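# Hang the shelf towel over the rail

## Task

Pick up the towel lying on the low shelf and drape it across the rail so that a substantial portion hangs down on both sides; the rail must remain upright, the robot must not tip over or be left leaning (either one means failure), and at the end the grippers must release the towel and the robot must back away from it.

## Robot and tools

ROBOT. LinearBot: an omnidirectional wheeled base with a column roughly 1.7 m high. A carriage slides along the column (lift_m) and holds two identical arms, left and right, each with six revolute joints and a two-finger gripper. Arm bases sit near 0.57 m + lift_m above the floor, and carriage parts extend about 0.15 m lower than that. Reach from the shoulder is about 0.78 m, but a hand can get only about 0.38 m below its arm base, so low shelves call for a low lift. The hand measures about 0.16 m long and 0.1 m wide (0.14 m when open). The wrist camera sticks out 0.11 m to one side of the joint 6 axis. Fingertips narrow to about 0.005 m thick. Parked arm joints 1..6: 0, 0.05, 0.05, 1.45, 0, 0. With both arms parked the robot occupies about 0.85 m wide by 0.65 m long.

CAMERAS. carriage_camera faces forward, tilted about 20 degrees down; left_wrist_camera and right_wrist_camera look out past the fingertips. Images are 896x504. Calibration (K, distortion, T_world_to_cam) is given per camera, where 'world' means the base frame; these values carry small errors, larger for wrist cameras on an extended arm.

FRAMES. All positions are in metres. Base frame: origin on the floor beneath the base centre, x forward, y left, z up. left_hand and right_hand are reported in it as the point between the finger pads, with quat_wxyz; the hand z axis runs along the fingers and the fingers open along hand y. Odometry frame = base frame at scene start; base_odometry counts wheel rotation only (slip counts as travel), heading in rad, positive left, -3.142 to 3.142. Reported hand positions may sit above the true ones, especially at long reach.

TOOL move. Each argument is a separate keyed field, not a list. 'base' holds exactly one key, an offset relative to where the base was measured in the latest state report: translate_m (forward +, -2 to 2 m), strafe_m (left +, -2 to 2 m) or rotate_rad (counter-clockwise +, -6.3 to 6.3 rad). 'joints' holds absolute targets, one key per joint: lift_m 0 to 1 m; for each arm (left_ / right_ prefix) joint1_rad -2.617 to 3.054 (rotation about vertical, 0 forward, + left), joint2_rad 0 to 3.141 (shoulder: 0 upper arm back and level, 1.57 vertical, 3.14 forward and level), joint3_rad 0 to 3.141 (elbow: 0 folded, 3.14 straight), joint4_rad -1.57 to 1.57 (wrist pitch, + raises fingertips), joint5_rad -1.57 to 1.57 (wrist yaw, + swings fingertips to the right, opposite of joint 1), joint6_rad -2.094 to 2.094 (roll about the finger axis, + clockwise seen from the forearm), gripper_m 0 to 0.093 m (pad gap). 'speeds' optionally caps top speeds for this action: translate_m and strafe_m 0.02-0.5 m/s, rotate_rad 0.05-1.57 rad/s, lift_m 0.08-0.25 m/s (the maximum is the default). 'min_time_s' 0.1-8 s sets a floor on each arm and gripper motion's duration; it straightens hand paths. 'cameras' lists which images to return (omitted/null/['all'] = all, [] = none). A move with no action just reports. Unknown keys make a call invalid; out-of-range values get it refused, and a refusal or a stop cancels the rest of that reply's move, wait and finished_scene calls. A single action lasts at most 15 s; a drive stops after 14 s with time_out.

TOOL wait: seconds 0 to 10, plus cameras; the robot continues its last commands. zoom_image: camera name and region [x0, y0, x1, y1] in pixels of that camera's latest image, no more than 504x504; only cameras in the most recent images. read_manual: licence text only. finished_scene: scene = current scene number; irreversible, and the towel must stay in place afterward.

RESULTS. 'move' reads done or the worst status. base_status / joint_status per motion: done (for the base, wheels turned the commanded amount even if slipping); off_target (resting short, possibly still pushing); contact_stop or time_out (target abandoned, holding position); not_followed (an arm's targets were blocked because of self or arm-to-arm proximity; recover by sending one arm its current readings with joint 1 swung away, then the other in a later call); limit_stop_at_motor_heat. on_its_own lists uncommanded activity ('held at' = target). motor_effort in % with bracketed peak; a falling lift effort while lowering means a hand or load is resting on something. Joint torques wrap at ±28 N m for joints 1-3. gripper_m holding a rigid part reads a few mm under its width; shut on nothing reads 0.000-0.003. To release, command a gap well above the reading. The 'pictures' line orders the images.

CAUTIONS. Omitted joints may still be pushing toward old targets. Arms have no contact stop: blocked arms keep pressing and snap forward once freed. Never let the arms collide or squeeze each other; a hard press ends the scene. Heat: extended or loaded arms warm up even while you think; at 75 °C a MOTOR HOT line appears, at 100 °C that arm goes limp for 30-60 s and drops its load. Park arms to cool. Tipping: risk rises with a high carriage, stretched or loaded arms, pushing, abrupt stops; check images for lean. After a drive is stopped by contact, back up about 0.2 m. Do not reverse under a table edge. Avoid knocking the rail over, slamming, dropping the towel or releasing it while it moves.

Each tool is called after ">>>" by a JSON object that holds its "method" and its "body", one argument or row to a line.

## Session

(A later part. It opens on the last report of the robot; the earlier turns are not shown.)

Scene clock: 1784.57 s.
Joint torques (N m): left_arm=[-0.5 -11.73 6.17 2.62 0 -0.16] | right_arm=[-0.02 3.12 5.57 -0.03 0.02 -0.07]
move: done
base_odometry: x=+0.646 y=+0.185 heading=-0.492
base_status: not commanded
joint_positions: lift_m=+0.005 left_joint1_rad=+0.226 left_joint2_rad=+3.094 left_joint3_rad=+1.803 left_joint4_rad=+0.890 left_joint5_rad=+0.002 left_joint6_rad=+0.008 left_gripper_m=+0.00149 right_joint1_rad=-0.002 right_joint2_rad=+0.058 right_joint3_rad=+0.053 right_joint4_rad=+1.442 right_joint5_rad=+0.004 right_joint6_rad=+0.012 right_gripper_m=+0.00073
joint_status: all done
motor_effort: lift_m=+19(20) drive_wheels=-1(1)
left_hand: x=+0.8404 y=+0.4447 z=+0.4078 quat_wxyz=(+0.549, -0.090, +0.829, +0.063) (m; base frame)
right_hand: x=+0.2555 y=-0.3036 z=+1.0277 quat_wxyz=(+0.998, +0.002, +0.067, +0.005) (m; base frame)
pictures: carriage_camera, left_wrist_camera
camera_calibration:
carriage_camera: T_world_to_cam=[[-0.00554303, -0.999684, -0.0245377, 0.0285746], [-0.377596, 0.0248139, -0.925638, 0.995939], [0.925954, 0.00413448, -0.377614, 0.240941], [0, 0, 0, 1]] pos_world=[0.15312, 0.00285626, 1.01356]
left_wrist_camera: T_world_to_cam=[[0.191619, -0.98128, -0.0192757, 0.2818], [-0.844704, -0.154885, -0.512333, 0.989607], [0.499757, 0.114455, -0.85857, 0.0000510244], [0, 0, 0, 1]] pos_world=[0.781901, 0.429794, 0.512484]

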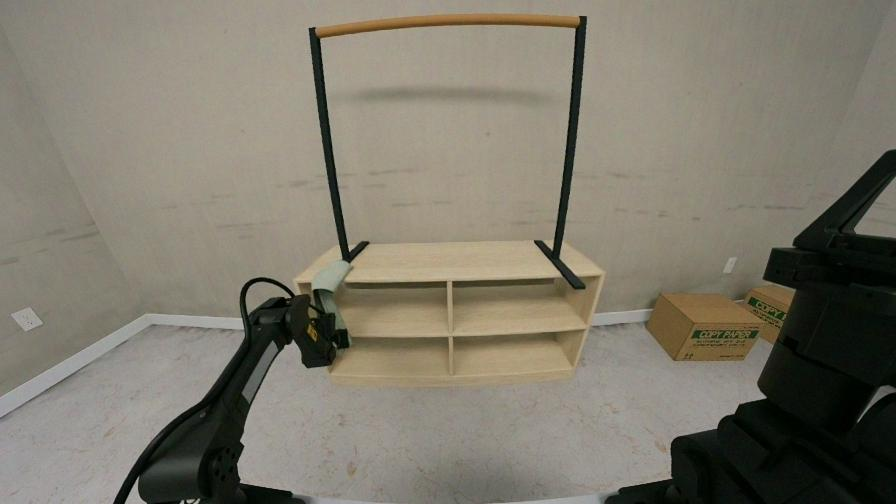

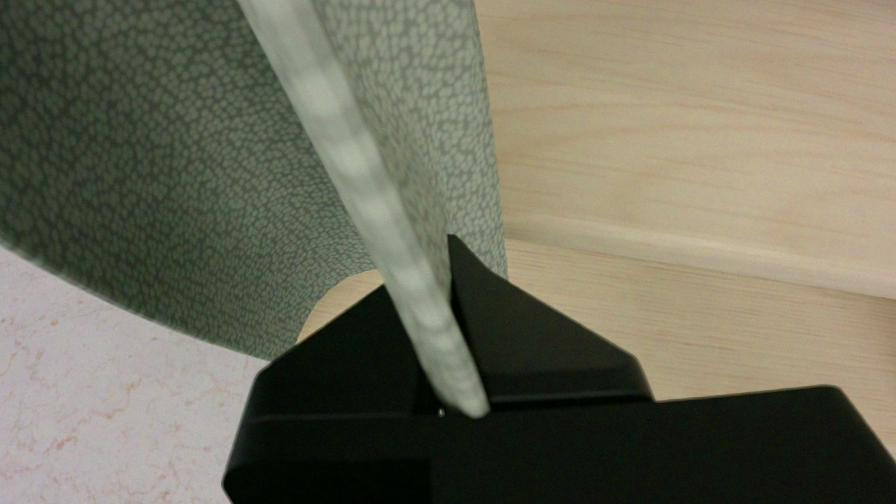

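>>> {"method": "move", "body": {
  "base": {"translate_m": -0.12},
  "speeds": {"translate_m": 0.08},
  "cameras": ["left_wrist_camera", "carriage_camera"]
}}

Scene clock: 1790.20 s.
Joint torques (N m): left_arm=[-0.49 -11.86 5.44 2.22 0.01 -0.16] | right_arm=[-0.01 3.19 5.57 -0.1 0.02 -0.08]
move: done
base_odometry: x=+0.540 y=+0.241 heading=-0.492
base_status: done
joint_positions: lift_m=+0.005 left_joint1_rad=+0.226 left_joint2_rad=+3.094 left_joint3_rad=+1.814 left_joint4_rad=+0.930 left_joint5_rad=+0.002 left_joint6_rad=+0.008 left_gripper_m=+0.00149 right_joint1_rad=-0.002 right_joint2_rad=+0.058 right_joint3_rad=+0.053 right_joint4_rad=+1.442 right_joint5_rad=+0.004 right_joint6_rad=+0.012 right_gripper_m=+0.00073
joint_status: not commanded
motor_effort: lift_m=+20(20) drive_wheels=+1(8)
left_hand: x=+0.8472 y=+0.4462 z=+0.4209 quat_wxyz=(+0.570, -0.088, +0.814, +0.066) (m; base frame)
right_hand: x=+0.2553 y=-0.3036 z=+1.0278 quat_wxyz=(+0.998, +0.002, +0.067, +0.005) (m; base frame)
pictures: carriage_camera, left_wrist_camera
camera_calibration:
carriage_camera: T_world_to_cam=[[-0.00554303, -0.999684, -0.0245377, 0.0285746], [-0.377596, 0.0248139, -0.925638, 0.995939], [0.925954, 0.00413448, -0.377614, 0.240941], [0, 0, 0, 1]] pos_world=[0.15312, 0.00285626, 1.01356]
left_wrist_camera: T_world_to_cam=[[0.192643, -0.981046, -0.0209178, 0.282057], [-0.818062, -0.148793, -0.555549, 0.995247], [0.541906, 0.124135, -0.831221, -0.0438436], [0, 0, 0, 1]] pos_world=[0.783597, 0.430239, 0.522365]

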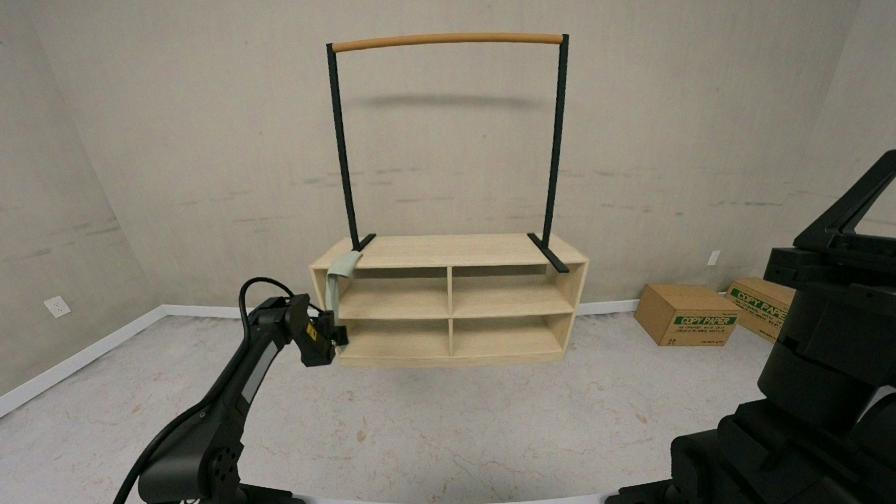

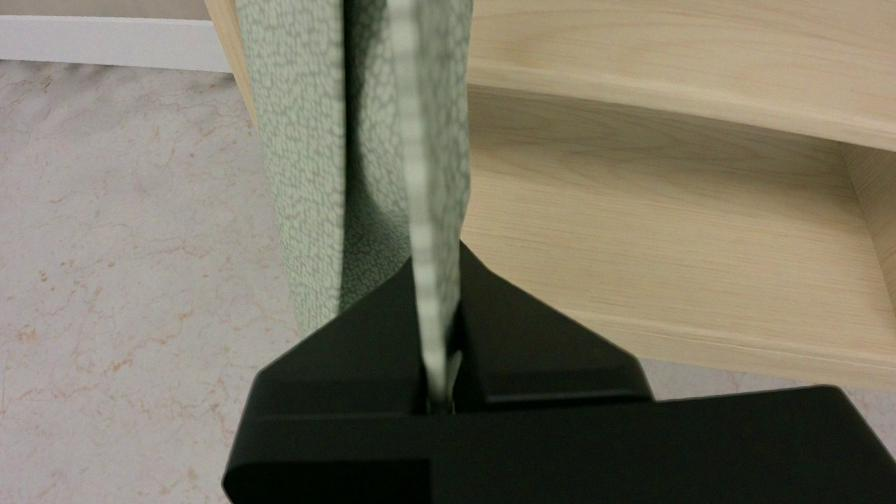

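>>> {"method": "move", "body": {
  "base": {"translate_m": -0.2},
  "speeds": {"translate_m": 0.08},
  "cameras": ["left_wrist_camera", "carriage_camera"]
}}

Scene clock: 1795.33 s.
Joint torques (N m): left_arm=[0.17 -10.52 0.92 0.94 -0.05 -0.17] | right_arm=[-0.01 3.12 5.53 -0.1 0.02 -0.08]
move: done
base_odometry: x=+0.363 y=+0.335 heading=-0.492
base_status: done
joint_positions: lift_m=+0.005 left_joint1_rad=+0.219 left_joint2_rad=+3.076 left_joint3_rad=+1.875 left_joint4_rad=+1.052 left_joint5_rad=+0.007 left_joint6_rad=+0.008 left_gripper_m=+0.00149 right_joint1_rad=-0.002 right_joint2_rad=+0.058 right_joint3_rad=+0.053 right_joint4_rad=+1.443 right_joint5_rad=+0.004 right_joint6_rad=+0.012 right_gripper_m=+0.00073
joint_status: not commanded
motor_effort: lift_m=+20(20) drive_wheels=+4(10)
left_hand: x=+0.8763 y=+0.4474 z=+0.4843 quat_wxyz=(+0.649, -0.078, +0.754, +0.071) (m; base frame)
right_hand: x=+0.2552 y=-0.3036 z=+1.0278 quat_wxyz=(+0.998, +0.002, +0.066, +0.005) (m; base frame)
pictures: carriage_camera, left_wrist_camera
camera_calibration:
carriage_camera: T_world_to_cam=[[-0.00554303, -0.999684, -0.0245377, 0.0285746], [-0.377596, 0.0248139, -0.925638, 0.995939], [0.925954, 0.00413448, -0.377614, 0.240941], [0, 0, 0, 1]] pos_world=[0.15312, 0.00285626, 1.01356]
left_wrist_camera: T_world_to_cam=[[0.186074, -0.982188, -0.0261454, 0.287665], [-0.694928, -0.112749, -0.710185, 1.0053], [0.694587, 0.150316, -0.703529, -0.214328], [0, 0, 0, 1]] pos_world=[0.793956, 0.428105, 0.570688]

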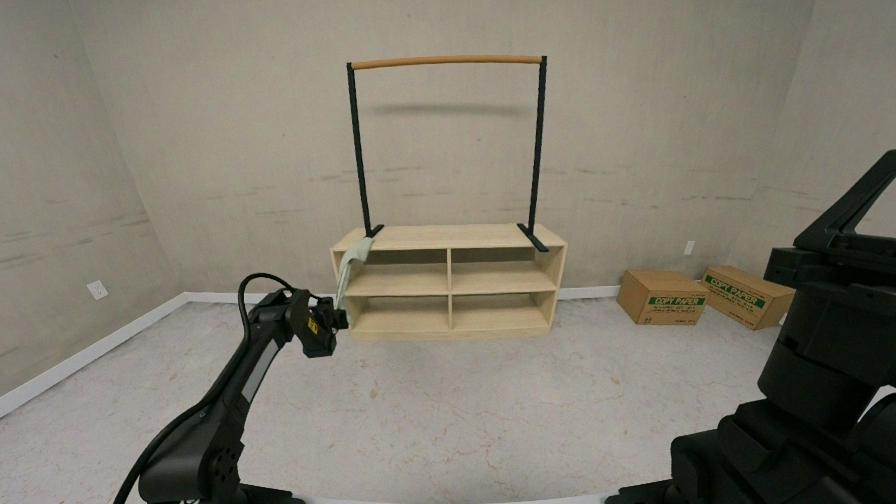

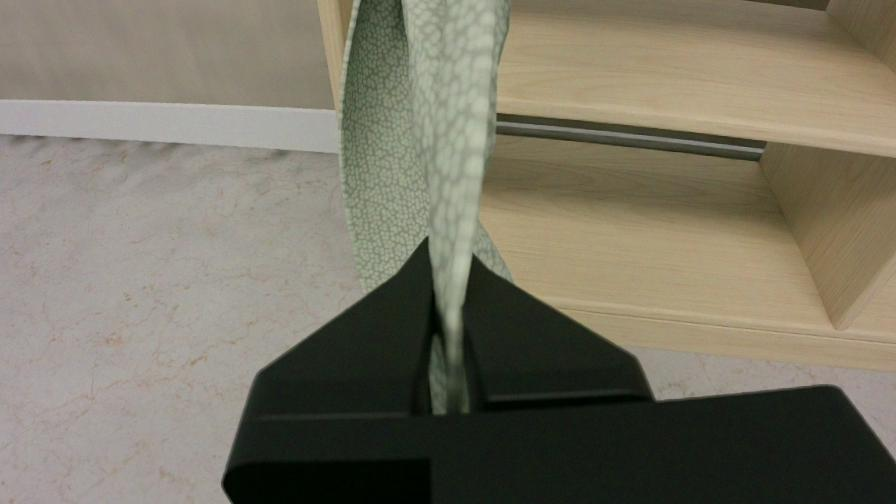

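>>> {"method": "zoom_image", "body": {
  "camera": "carriage_camera",
  "region": [290, 200, 590, 360]
}}

>>> {"method": "zoom_image", "body": {
  "camera": "left_wrist_camera",
  "region": [250, 0, 754, 300]
}}

Scaled by 1.680 from the camera's 896x504 image, which has a finer 1280x720 frame.

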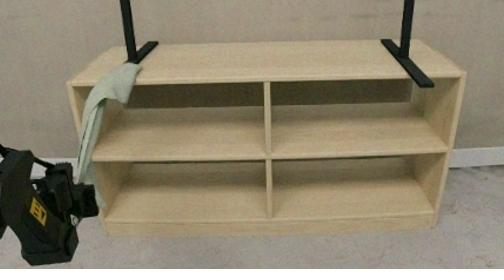

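Scaled by 1.000.

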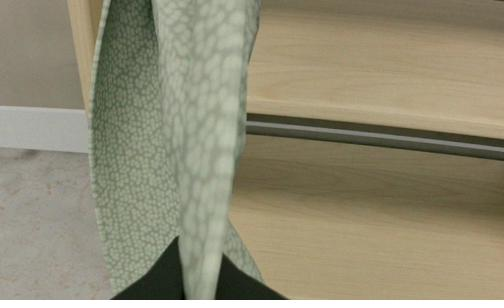

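>>> {"method": "move", "body": {
  "base": {"translate_m": -0.06},
  "speeds": {"translate_m": 0.05},
  "cameras": ["left_wrist_camera", "carriage_camera"]
}}

Scene clock: 1809.53 s.
Joint torques (N m): left_arm=[0.58 -10.51 0.88 0.92 -0.12 -0.16] | right_arm=[-0.02 3.07 5.56 -0.06 0.02 -0.07]
move: done
base_odometry: x=+0.310 y=+0.363 heading=-0.492
base_status: done
joint_positions: lift_m=+0.005 left_joint1_rad=+0.215 left_joint2_rad=+3.073 left_joint3_rad=+1.878 left_joint4_rad=+1.054 left_joint5_rad=+0.013 left_joint6_rad=+0.008 left_gripper_m=+0.00149 right_joint1_rad=-0.002 right_joint2_rad=+0.058 right_joint3_rad=+0.053 right_joint4_rad=+1.443 right_joint5_rad=+0.004 right_joint6_rad=+0.012 right_gripper_m=+0.00073
joint_status: not commanded
motor_effort: lift_m=+20(20) drive_wheels=+4(13)
left_hand: x=+0.8785 y=+0.4442 z=+0.4879 quat_wxyz=(+0.652, -0.074, +0.751, +0.068) (m; base frame)
right_hand: x=+0.2551 y=-0.3036 z=+1.0278 quat_wxyz=(+0.998, +0.002, +0.066, +0.005) (m; base frame)
pictures: carriage_camera, left_wrist_camera
camera_calibration:
carriage_camera: T_world_to_cam=[[-0.00554303, -0.999684, -0.0245377, 0.0285746], [-0.377596, 0.0248139, -0.925638, 0.995939], [0.925954, 0.00413448, -0.377614, 0.240941], [0, 0, 0, 1]] pos_world=[0.15312, 0.00285626, 1.01356]
left_wrist_camera: T_world_to_cam=[[0.176627, -0.983947, -0.0255346, 0.293046], [-0.690481, -0.105376, -0.715634, 1.00446], [0.701455, 0.144032, -0.698008, -0.218792], [0, 0, 0, 1]] pos_world=[0.795276, 0.425701, 0.573593]

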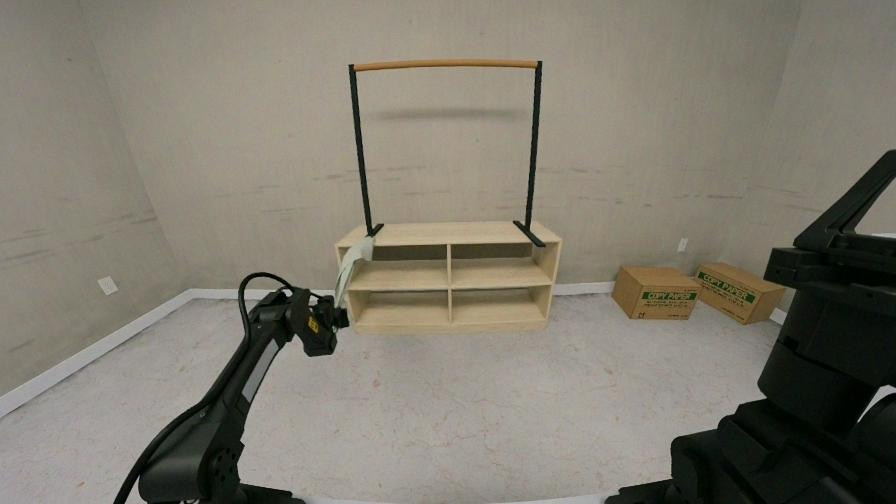

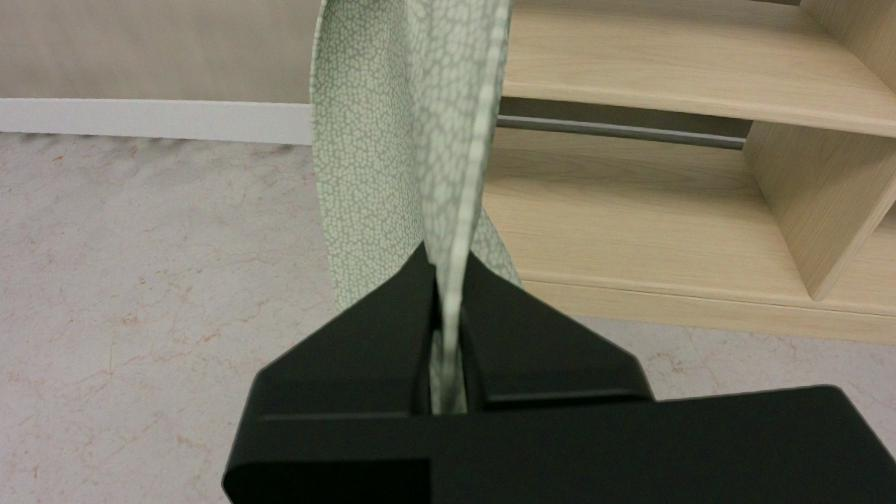

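>>> {"method": "move", "body": {
  "base": {"translate_m": -0.12},
  "speeds": {"translate_m": 0.06},
  "cameras": ["left_wrist_camera", "carriage_camera"]
}}

Scene clock: 1817.63 s.
Joint torques (N m): left_arm=[-0.16 -13.38 5.04 2.48 -0.06 -0.15] | right_arm=[-0.01 3.23 5.6 -0.06 0.03 -0.07]
move: done
base_odometry: x=+0.205 y=+0.420 heading=-0.493
base_status: done
joint_positions: lift_m=+0.005 left_joint1_rad=+0.223 left_joint2_rad=+3.113 left_joint3_rad=+1.817 left_joint4_rad=+0.903 left_joint5_rad=+0.010 left_joint6_rad=+0.007 left_gripper_m=+0.00149 right_joint1_rad=-0.002 right_joint2_rad=+0.058 right_joint3_rad=+0.053 right_joint4_rad=+1.443 right_joint5_rad=+0.004 right_joint6_rad=+0.012 right_gripper_m=+0.00073
joint_status: not commanded
motor_effort: lift_m=+20(20) drive_wheels=-1(14)
left_hand: x=+0.8410 y=+0.4417 z=+0.4042 quat_wxyz=(+0.553, -0.087, +0.827, +0.060) (m; base frame)
right_hand: x=+0.2551 y=-0.3036 z=+1.0278 quat_wxyz=(+0.998, +0.002, +0.066, +0.005) (m; base frame)
pictures: carriage_camera, left_wrist_camera
camera_calibration:
carriage_camera: T_world_to_cam=[[-0.00554303, -0.999684, -0.0245377, 0.0285746], [-0.377596, 0.0248139, -0.925638, 0.995939], [0.925954, 0.00413448, -0.377614, 0.240941], [0, 0, 0, 1]] pos_world=[0.15312, 0.00285626, 1.01356]
left_wrist_camera: T_world_to_cam=[[0.182372, -0.983095, -0.0162725, 0.286126], [-0.841525, -0.147507, -0.51969, 0.984862], [0.508505, 0.10847, -0.8542, -0.00947653], [0, 0, 0, 1]] pos_world=[0.781424, 0.427591, 0.508384]

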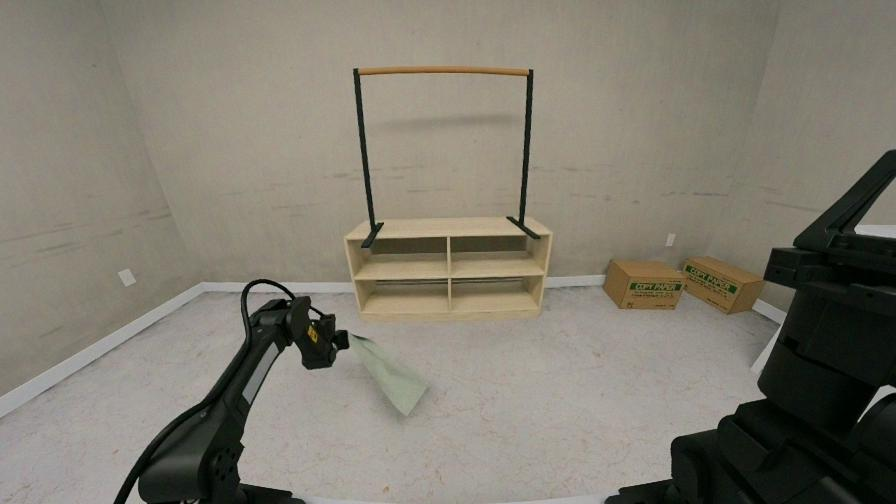

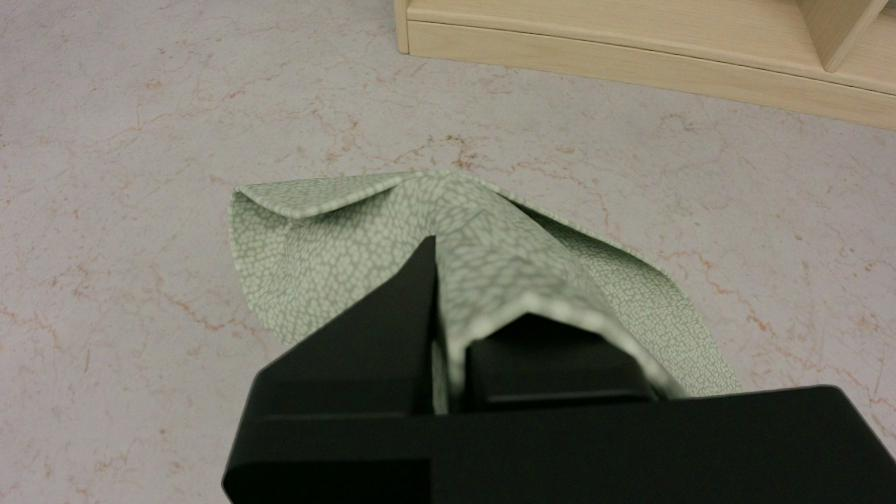

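>>> {"method": "move", "body": {
  "joints": {"left_joint1_rad": 0.0, "left_joint2_rad": 3.14, "left_joint3_rad": 1.57, "left_joint4_rad": 0.3, "left_joint5_rad": 0.0, "left_joint6_rad": 0.0, "lift_m": 0.35},
  "speeds": {"lift_m": 0.1},
  "min_time_s": 3.0,
  "cameras": ["left_wrist_camera", "carriage_camera"]
}}

Scene clock: 1835.40 s.
Joint torques (N m): left_arm=[-0.85 -10.18 2.21 1.16 -0.07 -0.16] | right_arm=[-0.05 3.12 5.48 -0.06 0.03 -0.06]
move: done
base_odometry: x=+0.205 y=+0.420 heading=-0.493
base_status: not commanded
joint_positions: lift_m=+0.350 left_joint1_rad=+0.005 left_joint2_rad=+3.120 left_joint3_rad=+1.576 left_joint4_rad=+0.313 left_joint5_rad=+0.009 left_joint6_rad=+0.007 left_gripper_m=+0.00149 right_joint1_rad=-0.002 right_joint2_rad=+0.057 right_joint3_rad=+0.052 right_joint4_rad=+1.443 right_joint5_rad=+0.004 right_joint6_rad=+0.012 right_gripper_m=+0.00073
joint_status: all done
joint sent to its limit — left_joint2_rad, upper limit.
motor_effort: lift_m=+24(30) drive_wheels=-1(2)
left_hand: x=+0.6536 y=+0.3036 z=+0.5852 quat_wxyz=(+0.169, +0.002, +0.986, -0.003) (m; base frame)
right_hand: x=+0.2552 y=-0.3036 z=+1.3720 quat_wxyz=(+0.998, +0.002, +0.066, +0.005) (m; base frame)
pictures: carriage_camera, left_wrist_camera
camera_calibration:
carriage_camera: T_world_to_cam=[[-0.00554303, -0.999684, -0.0245377, 0.0370253], [-0.377596, 0.0248139, -0.925638, 1.31473], [0.925954, 0.00413448, -0.377614, 0.370991], [0, 0, 0, 1]] pos_world=[0.15312, 0.00285626, 1.35796]
left_wrist_camera: T_world_to_cam=[[-0.0329224, -0.999294, 0.0180868, 0.312982], [-0.957304, 0.0367288, 0.286741, 0.448649], [-0.287203, -0.00787435, -0.957837, 0.871474], [0, 0, 0, 1]] pos_world=[0.690087, 0.303145, 0.700424]

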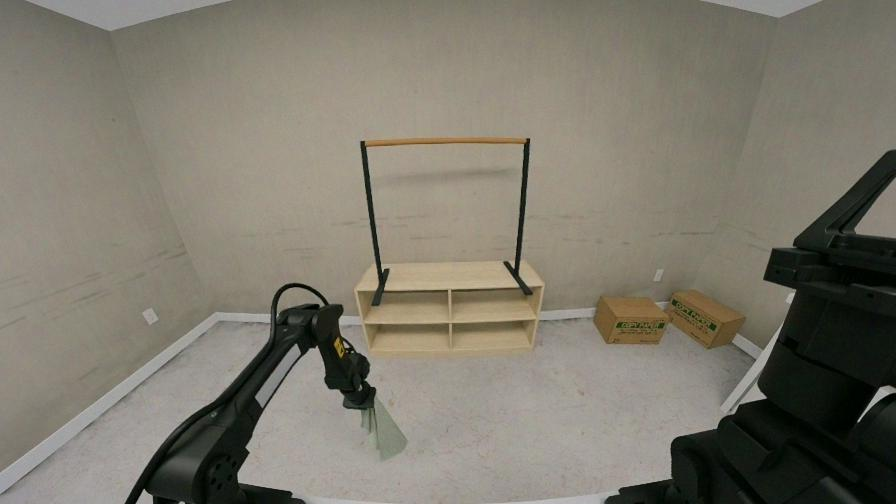

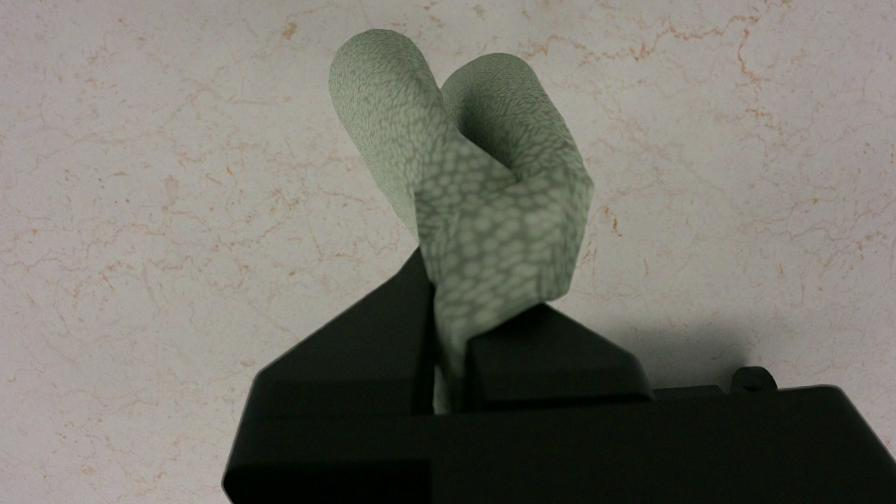

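>>> {"method": "zoom_image", "body": {
  "camera": "carriage_camera",
  "region": [330, 120, 580, 370]
}}

>>> {"method": "zoom_image", "body": {
  "camera": "carriage_camera",
  "region": [230, 270, 450, 490]
}}

Scaled by 2.016 from the camera's 896x504 image, which has a finer 1280x720 frame.

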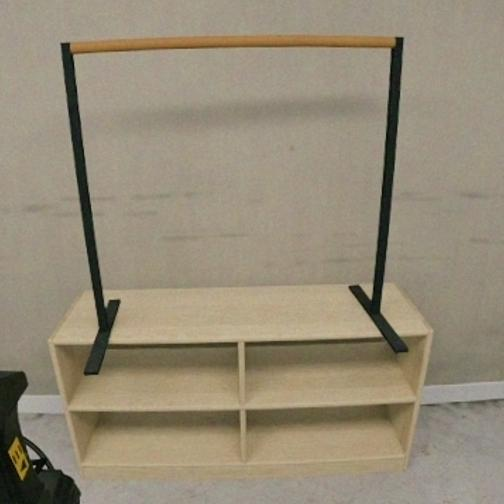

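Scaled by 2.291 from the camera's 896x504 image, which has a finer 1280x720 frame.

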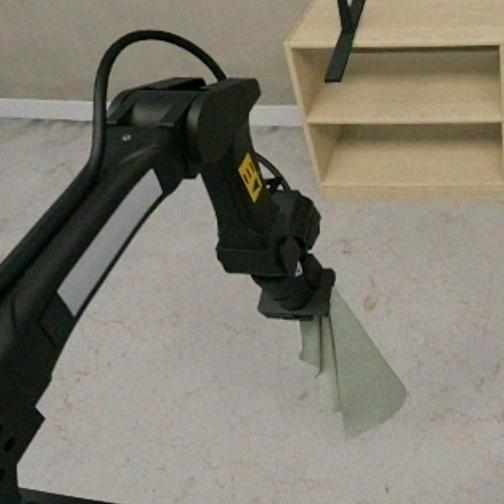

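>>> {"method": "move", "body": {
  "joints": {"left_joint1_rad": 0.0, "left_joint2_rad": 3.14, "left_joint3_rad": 1.57, "left_joint4_rad": 0.0, "left_joint5_rad": 1.45, "left_joint6_rad": 0.0, "right_joint1_rad": 0.0, "right_joint2_rad": 3.14, "right_joint3_rad": 1.57, "right_joint4_rad": 0.0, "right_joint5_rad": 0.0, "right_joint6_rad": 0.0, "lift_m": 0.645},
  "speeds": {"lift_m": 0.1},
  "min_time_s": 4.0,
  "cameras": ["left_wrist_camera", "carriage_camera"]
}}

Scene clock: 1855.57 s.
Joint torques (N m): left_arm=[-0.87 -10.07 1.8 0.37 0.91 -0.08] | right_arm=[-0.01 -10.67 2.91 0.21 0.03 -0.06]
move: done
base_odometry: x=+0.205 y=+0.420 heading=-0.493
base_status: not commanded
joint_positions: lift_m=+0.645 left_joint1_rad=+0.005 left_joint2_rad=+3.125 left_joint3_rad=+1.574 left_joint4_rad=+0.020 left_joint5_rad=+1.430 left_joint6_rad=+0.007 left_gripper_m=+0.00148 right_joint1_rad=-0.002 right_joint2_rad=+3.108 right_joint3_rad=+1.561 right_joint4_rad=+0.017 right_joint5_rad=+0.004 right_joint6_rad=+0.012 right_gripper_m=+0.00073
joint_status: all done
joint sent to its limit — left_joint2_rad, upper limit; right_joint2_rad, upper limit.
motor_effort: lift_m=+25(30) drive_wheels=+2(2)
left_hand: x=+0.5744 y=+0.1346 z=+1.0119 quat_wxyz=(+0.019, +0.014, +0.755, -0.655) (m; base frame)
right_hand: x=+0.5805 y=-0.3043 z=+0.8690 quat_wxyz=(+0.020, +0.007, +1.000, -0.002) (m; base frame)
pictures: carriage_camera, left_wrist_camera
camera_calibration:
carriage_camera: T_world_to_cam=[[-0.00554303, -0.999684, -0.0245377, 0.044264], [-0.377596, 0.0248139, -0.925638, 1.58779], [0.925954, 0.00413448, -0.377614, 0.482387], [0, 0, 0, 1]] pos_world=[0.15312, 0.00285626, 1.65296]
left_wrist_camera: T_world_to_cam=[[-0.068654, -0.120374, 0.990352, -0.947899], [-0.810779, 0.585163, 0.0149193, 0.373812], [-0.581313, -0.801932, -0.137771, 0.702154], [0, 0, 0, 1]] pos_world=[0.646173, 0.230236, 1.02991]

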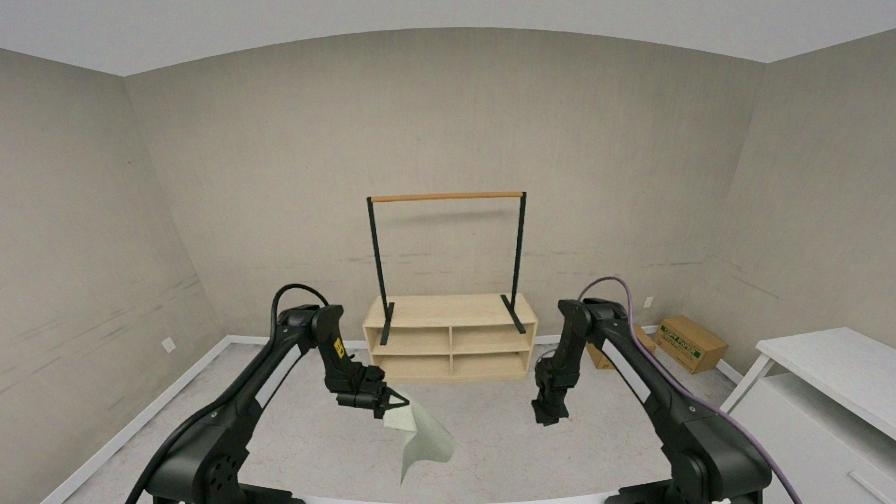

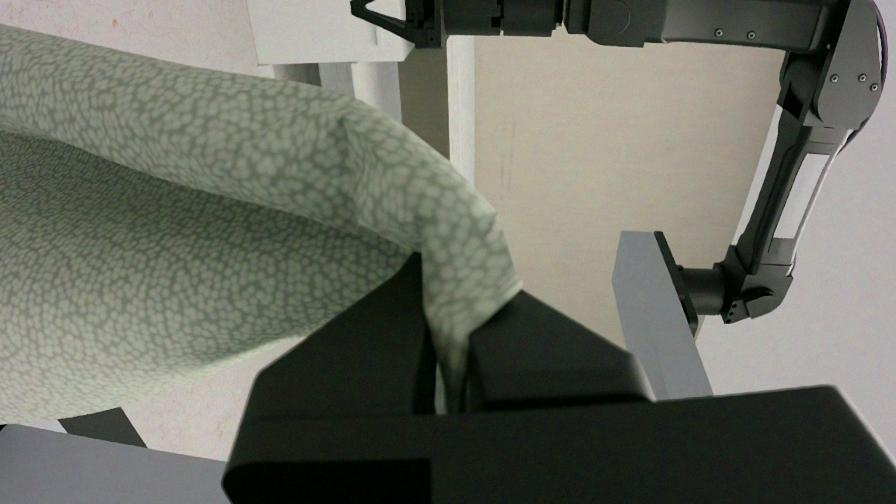

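>>> {"method": "move", "body": {
  "base": {"translate_m": 0.65},
  "speeds": {"translate_m": 0.15},
  "cameras": ["carriage_camera"]
}}

Scene clock: 1862.33 s.
Joint torques (N m): left_arm=[-0.8 -10.11 1.81 0.38 0.86 -0.07] | right_arm=[-0.02 -10.81 2.45 0.23 0.04 -0.07]
move: done
base_odometry: x=+0.777 y=+0.112 heading=-0.493
base_status: done
joint_positions: lift_m=+0.645 left_joint1_rad=+0.005 left_joint2_rad=+3.125 left_joint3_rad=+1.574 left_joint4_rad=+0.015 left_joint5_rad=+1.433 left_joint6_rad=+0.007 left_gripper_m=+0.00148 right_joint1_rad=-0.002 right_joint2_rad=+3.108 right_joint3_rad=+1.564 right_joint4_rad=+0.011 right_joint5_rad=+0.004 right_joint6_rad=+0.012 right_gripper_m=+0.00073
joint_status: not commanded
motor_effort: lift_m=+25(25) drive_wheels=+5(10)
left_hand: x=+0.5739 y=+0.1345 z=+1.0125 quat_wxyz=(+0.017, +0.012, +0.754, -0.657) (m; base frame)
right_hand: x=+0.5804 y=-0.3043 z=+0.8692 quat_wxyz=(+0.019, +0.007, +1.000, -0.002) (m; base frame)
pictures: carriage_camera
camera_calibration:
carriage_camera: T_world_to_cam=[[-0.00554303, -0.999684, -0.0245377, 0.044264], [-0.377596, 0.0248139, -0.925638, 1.58779], [0.925954, 0.00413448, -0.377614, 0.482387], [0, 0, 0, 1]] pos_world=[0.15312, 0.00285626, 1.65296]

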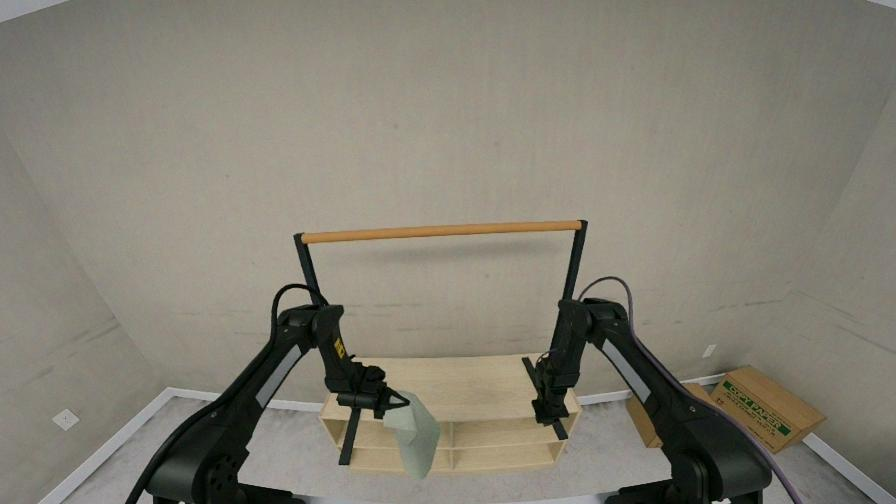

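>>> {"method": "zoom_image", "body": {
  "camera": "carriage_camera",
  "region": [280, 210, 610, 480]
}}

Scaled by 1.527 from the camera's 896x504 image, which has a finer 1280x720 frame.

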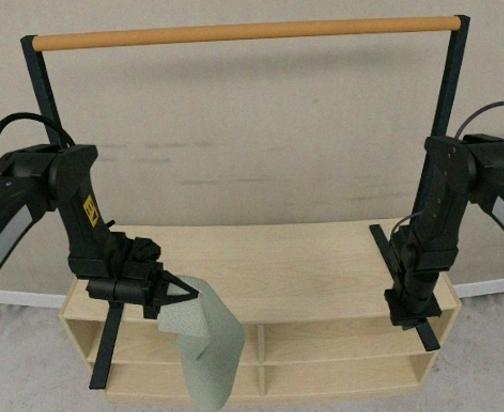

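>>> {"method": "move", "body": {
  "base": {"translate_m": 0.25},
  "speeds": {"translate_m": 0.1},
  "cameras": ["carriage_camera"]
}}

Scene clock: 1880.27 s.
Joint torques (N m): left_arm=[-0.76 -10.13 1.76 0.41 0.88 -0.06] | right_arm=[-0.03 -10.66 2.51 0.21 0.03 -0.06]
move: done
base_odometry: x=+0.997 y=-0.007 heading=-0.494
base_status: done
joint_positions: lift_m=+0.645 left_joint1_rad=+0.005 left_joint2_rad=+3.125 left_joint3_rad=+1.574 left_joint4_rad=+0.013 left_joint5_rad=+1.434 left_joint6_rad=+0.007 left_gripper_m=+0.00148 right_joint1_rad=-0.002 right_joint2_rad=+3.108 right_joint3_rad=+1.564 right_joint4_rad=+0.009 right_joint5_rad=+0.004 right_joint6_rad=+0.012 right_gripper_m=+0.00073
joint_status: not commanded
motor_effort: lift_m=+25(25) drive_wheels=+5(13)
left_hand: x=+0.5738 y=+0.1345 z=+1.0126 quat_wxyz=(+0.017, +0.012, +0.754, -0.657) (m; base frame)
right_hand: x=+0.5799 y=-0.3043 z=+0.8692 quat_wxyz=(+0.018, +0.007, +1.000, -0.002) (m; base frame)
pictures: carriage_camera
camera_calibration:
carriage_camera: T_world_to_cam=[[-0.00554303, -0.999684, -0.0245377, 0.044264], [-0.377596, 0.0248139, -0.925638, 1.58779], [0.925954, 0.00413448, -0.377614, 0.482387], [0, 0, 0, 1]] pos_world=[0.15312, 0.00285626, 1.65296]

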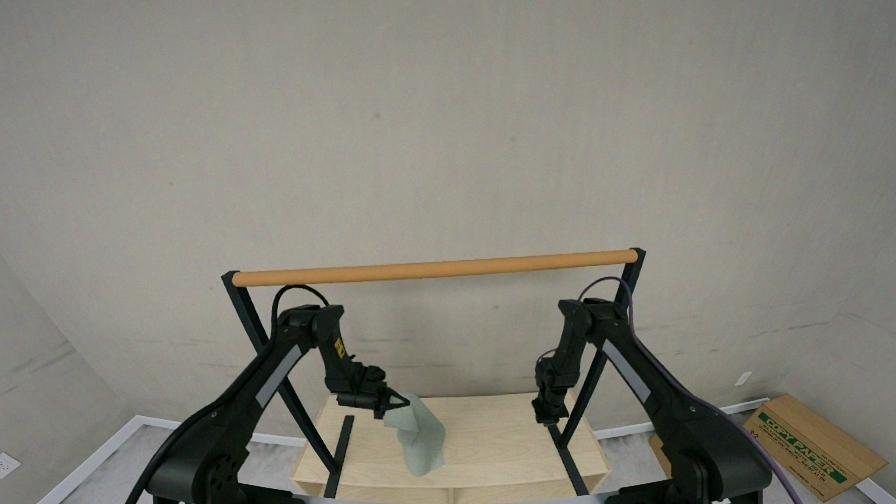

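>>> {"method": "move", "body": {
  "base": {"translate_m": 0.12},
  "speeds": {"translate_m": 0.06},
  "cameras": ["carriage_camera"]
}}

Scene clock: 1889.07 s.
Joint torques (N m): left_arm=[-0.77 -10.09 1.76 0.45 0.87 -0.07] | right_arm=[-0.01 -10.63 2.55 0.29 0.04 -0.07]
move: done
base_odometry: x=+1.102 y=-0.064 heading=-0.495
base_status: done
joint_positions: lift_m=+0.645 left_joint1_rad=+0.005 left_joint2_rad=+3.125 left_joint3_rad=+1.574 left_joint4_rad=+0.013 left_joint5_rad=+1.434 left_joint6_rad=+0.007 left_gripper_m=+0.00148 right_joint1_rad=-0.002 right_joint2_rad=+3.108 right_joint3_rad=+1.564 right_joint4_rad=+0.008 right_joint5_rad=+0.004 right_joint6_rad=+0.012 right_gripper_m=+0.00073
joint_status: not commanded
motor_effort: lift_m=+25(25) drive_wheels=-4(13)
left_hand: x=+0.5737 y=+0.1345 z=+1.0126 quat_wxyz=(+0.016, +0.011, +0.754, -0.657) (m; base frame)
right_hand: x=+0.5797 y=-0.3043 z=+0.8692 quat_wxyz=(+0.017, +0.007, +1.000, -0.002) (m; base frame)
pictures: carriage_camera
camera_calibration:
carriage_camera: T_world_to_cam=[[-0.00554303, -0.999684, -0.0245377, 0.044264], [-0.377596, 0.0248139, -0.925638, 1.58779], [0.925954, 0.00413448, -0.377614, 0.482387], [0, 0, 0, 1]] pos_world=[0.15312, 0.00285626, 1.65296]

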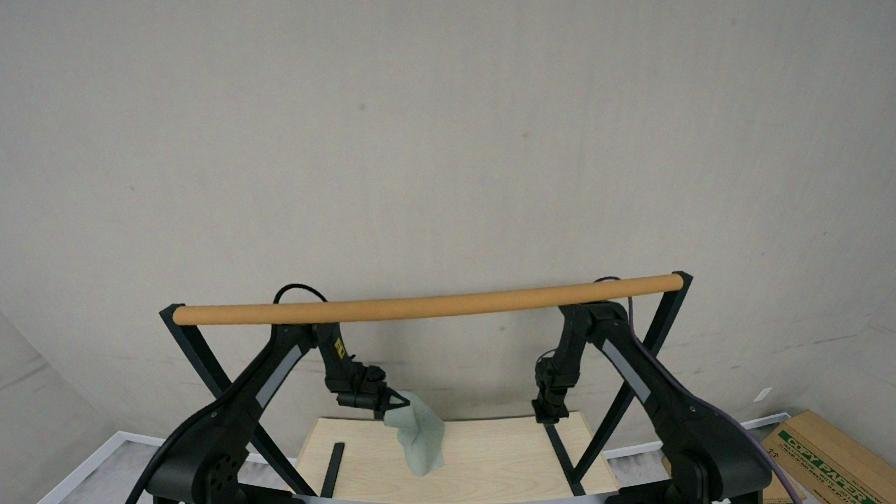

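>>> {"method": "move", "body": {
  "joints": {"lift_m": 0.69},
  "speeds": {"lift_m": 0.08},
  "cameras": ["carriage_camera"]
}}

Scene clock: 1895.93 s.
Joint torques (N m): left_arm=[-0.88 -10.14 1.95 0.43 0.81 -0.06] | right_arm=[-0.03 -10.96 2.4 0.27 0.04 -0.08]
move: done
base_odometry: x=+1.102 y=-0.064 heading=-0.495
base_status: not commanded
joint_positions: lift_m=+0.690 left_joint1_rad=+0.005 left_joint2_rad=+3.125 left_joint3_rad=+1.571 left_joint4_rad=+0.010 left_joint5_rad=+1.436 left_joint6_rad=+0.007 left_gripper_m=+0.00148 right_joint1_rad=-0.002 right_joint2_rad=+3.113 right_joint3_rad=+1.565 right_joint4_rad=+0.006 right_joint5_rad=+0.004 right_joint6_rad=+0.012 right_gripper_m=+0.00073
joint_status: all done
motor_effort: lift_m=+25(30) drive_wheels=+5(5)
left_hand: x=+0.5724 y=+0.1345 z=+1.0577 quat_wxyz=(+0.014, +0.009, +0.753, -0.658) (m; base frame)
right_hand: x=+0.5775 y=-0.3043 z=+0.9126 quat_wxyz=(+0.014, +0.007, +1.000, -0.002) (m; base frame)
pictures: carriage_camera
camera_calibration:
carriage_camera: T_world_to_cam=[[-0.00554303, -0.999684, -0.0245377, 0.0453682], [-0.377596, 0.0248139, -0.925638, 1.62945], [0.925954, 0.00413448, -0.377614, 0.49938], [0, 0, 0, 1]] pos_world=[0.15312, 0.00285626, 1.69796]

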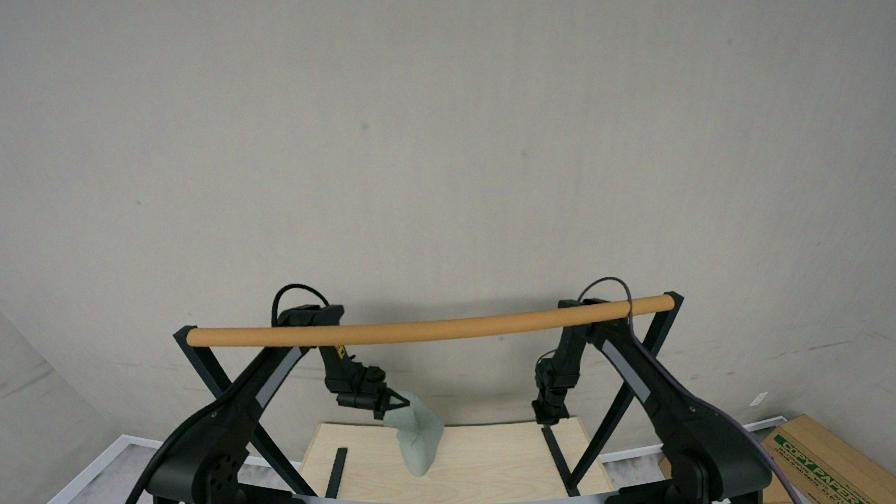

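>>> {"method": "move", "body": {
  "joints": {"lift_m": 0.71},
  "speeds": {"lift_m": 0.08},
  "cameras": ["carriage_camera"]
}}

Scene clock: 1897.97 s.
Joint torques (N m): left_arm=[-0.94 -10.09 1.96 0.47 0.8 -0.07] | right_arm=[-0.08 -11.82 2.1 0.31 0.02 -0.06]
move: done
base_odometry: x=+1.102 y=-0.064 heading=-0.495
base_status: not commanded
joint_positions: lift_m=+0.709 left_joint1_rad=+0.005 left_joint2_rad=+3.125 left_joint3_rad=+1.571 left_joint4_rad=+0.008 left_joint5_rad=+1.438 left_joint6_rad=+0.007 left_gripper_m=+0.00148 right_joint1_rad=-0.002 right_joint2_rad=+3.121 right_joint3_rad=+1.570 right_joint4_rad=+0.003 right_joint5_rad=+0.003 right_joint6_rad=+0.012 right_gripper_m=+0.00073
joint_status: all done
motor_effort: lift_m=+31(32) drive_wheels=-5(5)
left_hand: x=+0.5720 y=+0.1344 z=+1.0773 quat_wxyz=(+0.013, +0.009, +0.752, -0.659) (m; base frame)
right_hand: x=+0.5750 y=-0.3042 z=+0.9293 quat_wxyz=(+0.011, +0.007, +1.000, -0.002) (m; base frame)
pictures: carriage_camera
camera_calibration:
carriage_camera: T_world_to_cam=[[-0.00554303, -0.999684, -0.0245377, 0.0458393], [-0.377596, 0.0248139, -0.925638, 1.64722], [0.925954, 0.00413448, -0.377614, 0.50663], [0, 0, 0, 1]] pos_world=[0.15312, 0.00285626, 1.71716]

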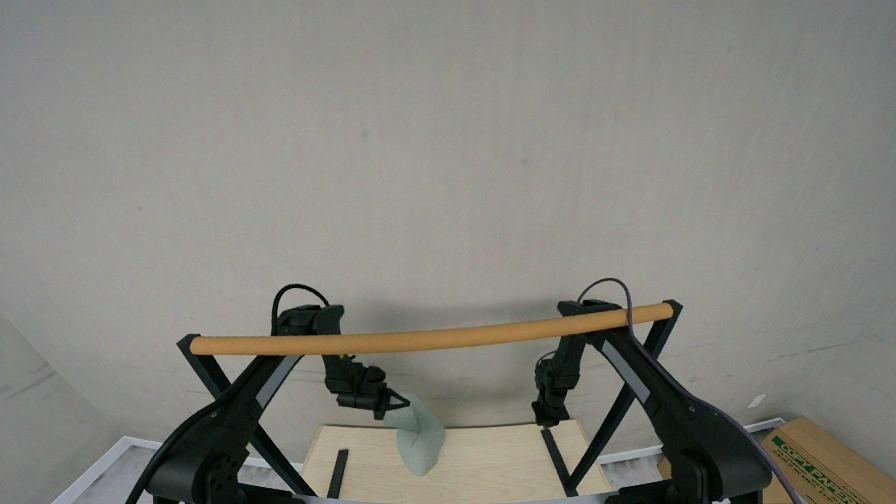

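>>> {"method": "move", "body": {
  "joints": {"lift_m": 0.73},
  "speeds": {"lift_m": 0.08},
  "cameras": ["carriage_camera"]
}}

Scene clock: 1900.77 s.
Joint torques (N m): left_arm=[-0.8 -10.14 1.96 0.46 0.8 -0.08] | right_arm=[0.02 -11.82 1.92 0.33 0.04 -0.07]
move: done
base_odometry: x=+1.102 y=-0.064 heading=-0.495
base_status: not commanded
joint_positions: lift_m=+0.729 left_joint1_rad=+0.005 left_joint2_rad=+3.125 left_joint3_rad=+1.571 left_joint4_rad=+0.007 left_joint5_rad=+1.439 left_joint6_rad=+0.007 left_gripper_m=+0.00148 right_joint1_rad=-0.002 right_joint2_rad=+3.121 right_joint3_rad=+1.570 right_joint4_rad=+0.003 right_joint5_rad=+0.003 right_joint6_rad=+0.012 right_gripper_m=+0.00073
joint_status: all done
motor_effort: lift_m=+30(38) drive_wheels=-4(5)
left_hand: x=+0.5719 y=+0.1344 z=+1.0975 quat_wxyz=(+0.013, +0.008, +0.752, -0.659) (m; base frame)
right_hand: x=+0.5748 y=-0.3042 z=+0.9494 quat_wxyz=(+0.011, +0.007, +1.000, -0.002) (m; base frame)
pictures: carriage_camera
camera_calibration:
carriage_camera: T_world_to_cam=[[-0.00554303, -0.999684, -0.0245377, 0.0463325], [-0.377596, 0.0248139, -0.925638, 1.66582], [0.925954, 0.00413448, -0.377614, 0.51422], [0, 0, 0, 1]] pos_world=[0.15312, 0.00285626, 1.73726]

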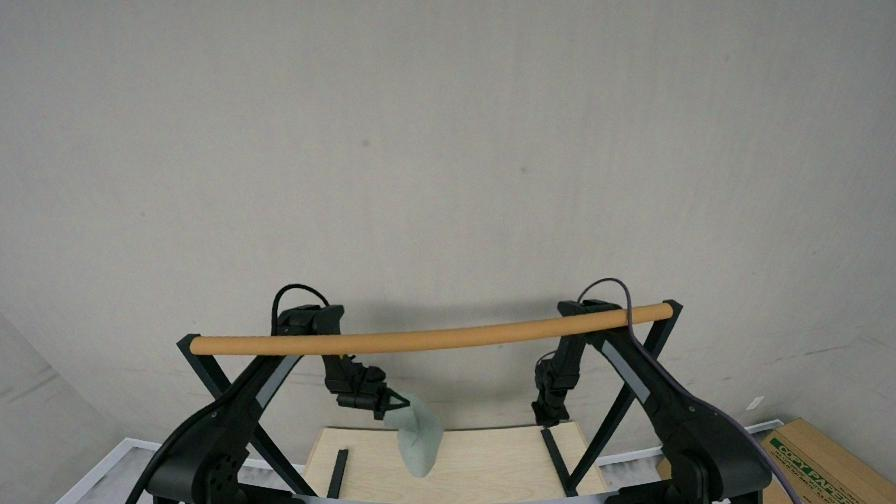

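>>> {"method": "move", "body": {
  "base": {"translate_m": -0.5},
  "speeds": {"translate_m": 0.1},
  "cameras": ["carriage_camera"]
}}

Scene clock: 1916.97 s.
Joint torques (N m): left_arm=[-0.65 -10.09 1.83 0.43 0.79 -0.08] | right_arm=[-0.08 -11.85 2 0.37 0.04 -0.08]
move: done
base_odometry: x=+0.662 y=+0.173 heading=-0.495
base_status: done
joint_positions: lift_m=+0.729 left_joint1_rad=+0.005 left_joint2_rad=+3.125 left_joint3_rad=+1.571 left_joint4_rad=+0.007 left_joint5_rad=+1.439 left_joint6_rad=+0.007 left_gripper_m=+0.00148 right_joint1_rad=-0.001 right_joint2_rad=+3.121 right_joint3_rad=+1.570 right_joint4_rad=+0.003 right_joint5_rad=+0.003 right_joint6_rad=+0.012 right_gripper_m=+0.00073
joint_status: not commanded
motor_effort: lift_m=+31(31) drive_wheels=+3(12)
left_hand: x=+0.5718 y=+0.1341 z=+1.0975 quat_wxyz=(+0.013, +0.009, +0.752, -0.659) (m; base frame)
right_hand: x=+0.5748 y=-0.3039 z=+0.9494 quat_wxyz=(+0.011, +0.007, +1.000, -0.002) (m; base frame)
pictures: carriage_camera
camera_calibration:
carriage_camera: T_world_to_cam=[[-0.00554303, -0.999684, -0.0245377, 0.0463325], [-0.377596, 0.0248139, -0.925638, 1.66582], [0.925954, 0.00413448, -0.377614, 0.51422], [0, 0, 0, 1]] pos_world=[0.15312, 0.00285626, 1.73726]

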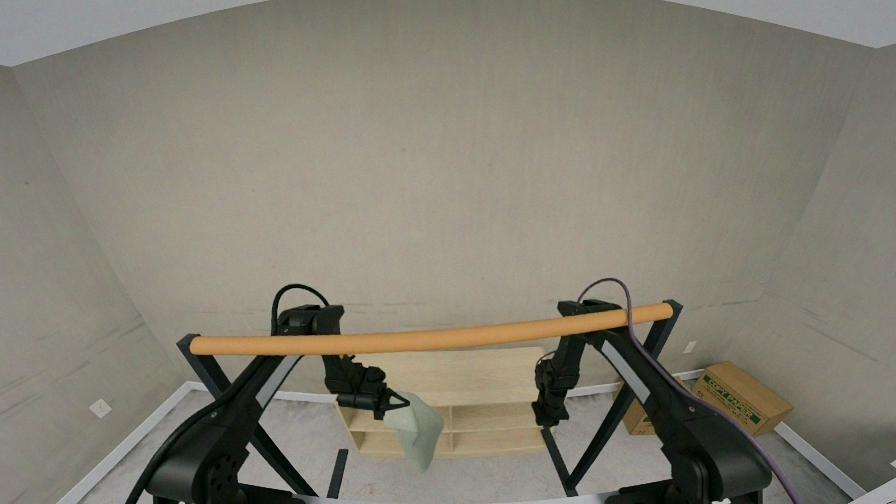

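>>> {"method": "move", "body": {
  "base": {"translate_m": -0.45},
  "joints": {"lift_m": 0.16},
  "speeds": {"translate_m": 0.1, "lift_m": 0.12},
  "cameras": ["carriage_camera"]
}}

Scene clock: 1926.40 s.
Joint torques (N m): left_arm=[-0.7 -10.18 1.89 0.45 0.78 -0.1] | right_arm=[-0.13 -11.82 1.88 0.32 0.04 -0.07]
move: done
base_odometry: x=+0.266 y=+0.387 heading=-0.496
base_status: done
joint_positions: lift_m=+0.159 left_joint1_rad=+0.005 left_joint2_rad=+3.125 left_joint3_rad=+1.571 left_joint4_rad=+0.006 left_joint5_rad=+1.441 left_joint6_rad=+0.007 left_gripper_m=+0.00148 right_joint1_rad=-0.001 right_joint2_rad=+3.121 right_joint3_rad=+1.570 right_joint4_rad=+0.003 right_joint5_rad=+0.003 right_joint6_rad=+0.012 right_gripper_m=+0.00073
joint_status: all done
motor_effort: lift_m=+27(28) drive_wheels=-4(11)
left_hand: x=+0.5719 y=+0.1341 z=+0.5281 quat_wxyz=(+0.012, +0.009, +0.752, -0.659) (m; base frame)
right_hand: x=+0.5750 y=-0.3038 z=+0.3798 quat_wxyz=(+0.011, +0.007, +1.000, -0.002) (m; base frame)
pictures: carriage_camera
camera_calibration:
carriage_camera: T_world_to_cam=[[-0.00554303, -0.999684, -0.0245377, 0.0323534], [-0.377596, 0.0248139, -0.925638, 1.13849], [0.925954, 0.00413448, -0.377614, 0.299093], [0, 0, 0, 1]] pos_world=[0.15312, 0.00285626, 1.16756]

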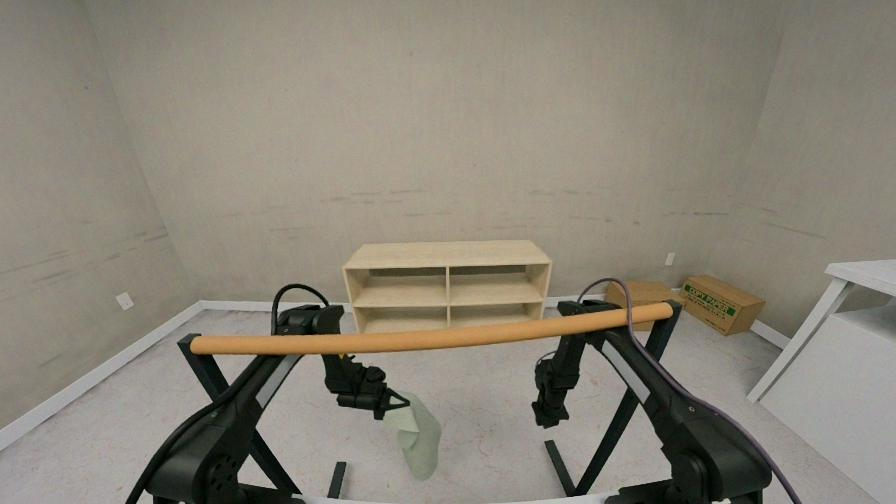

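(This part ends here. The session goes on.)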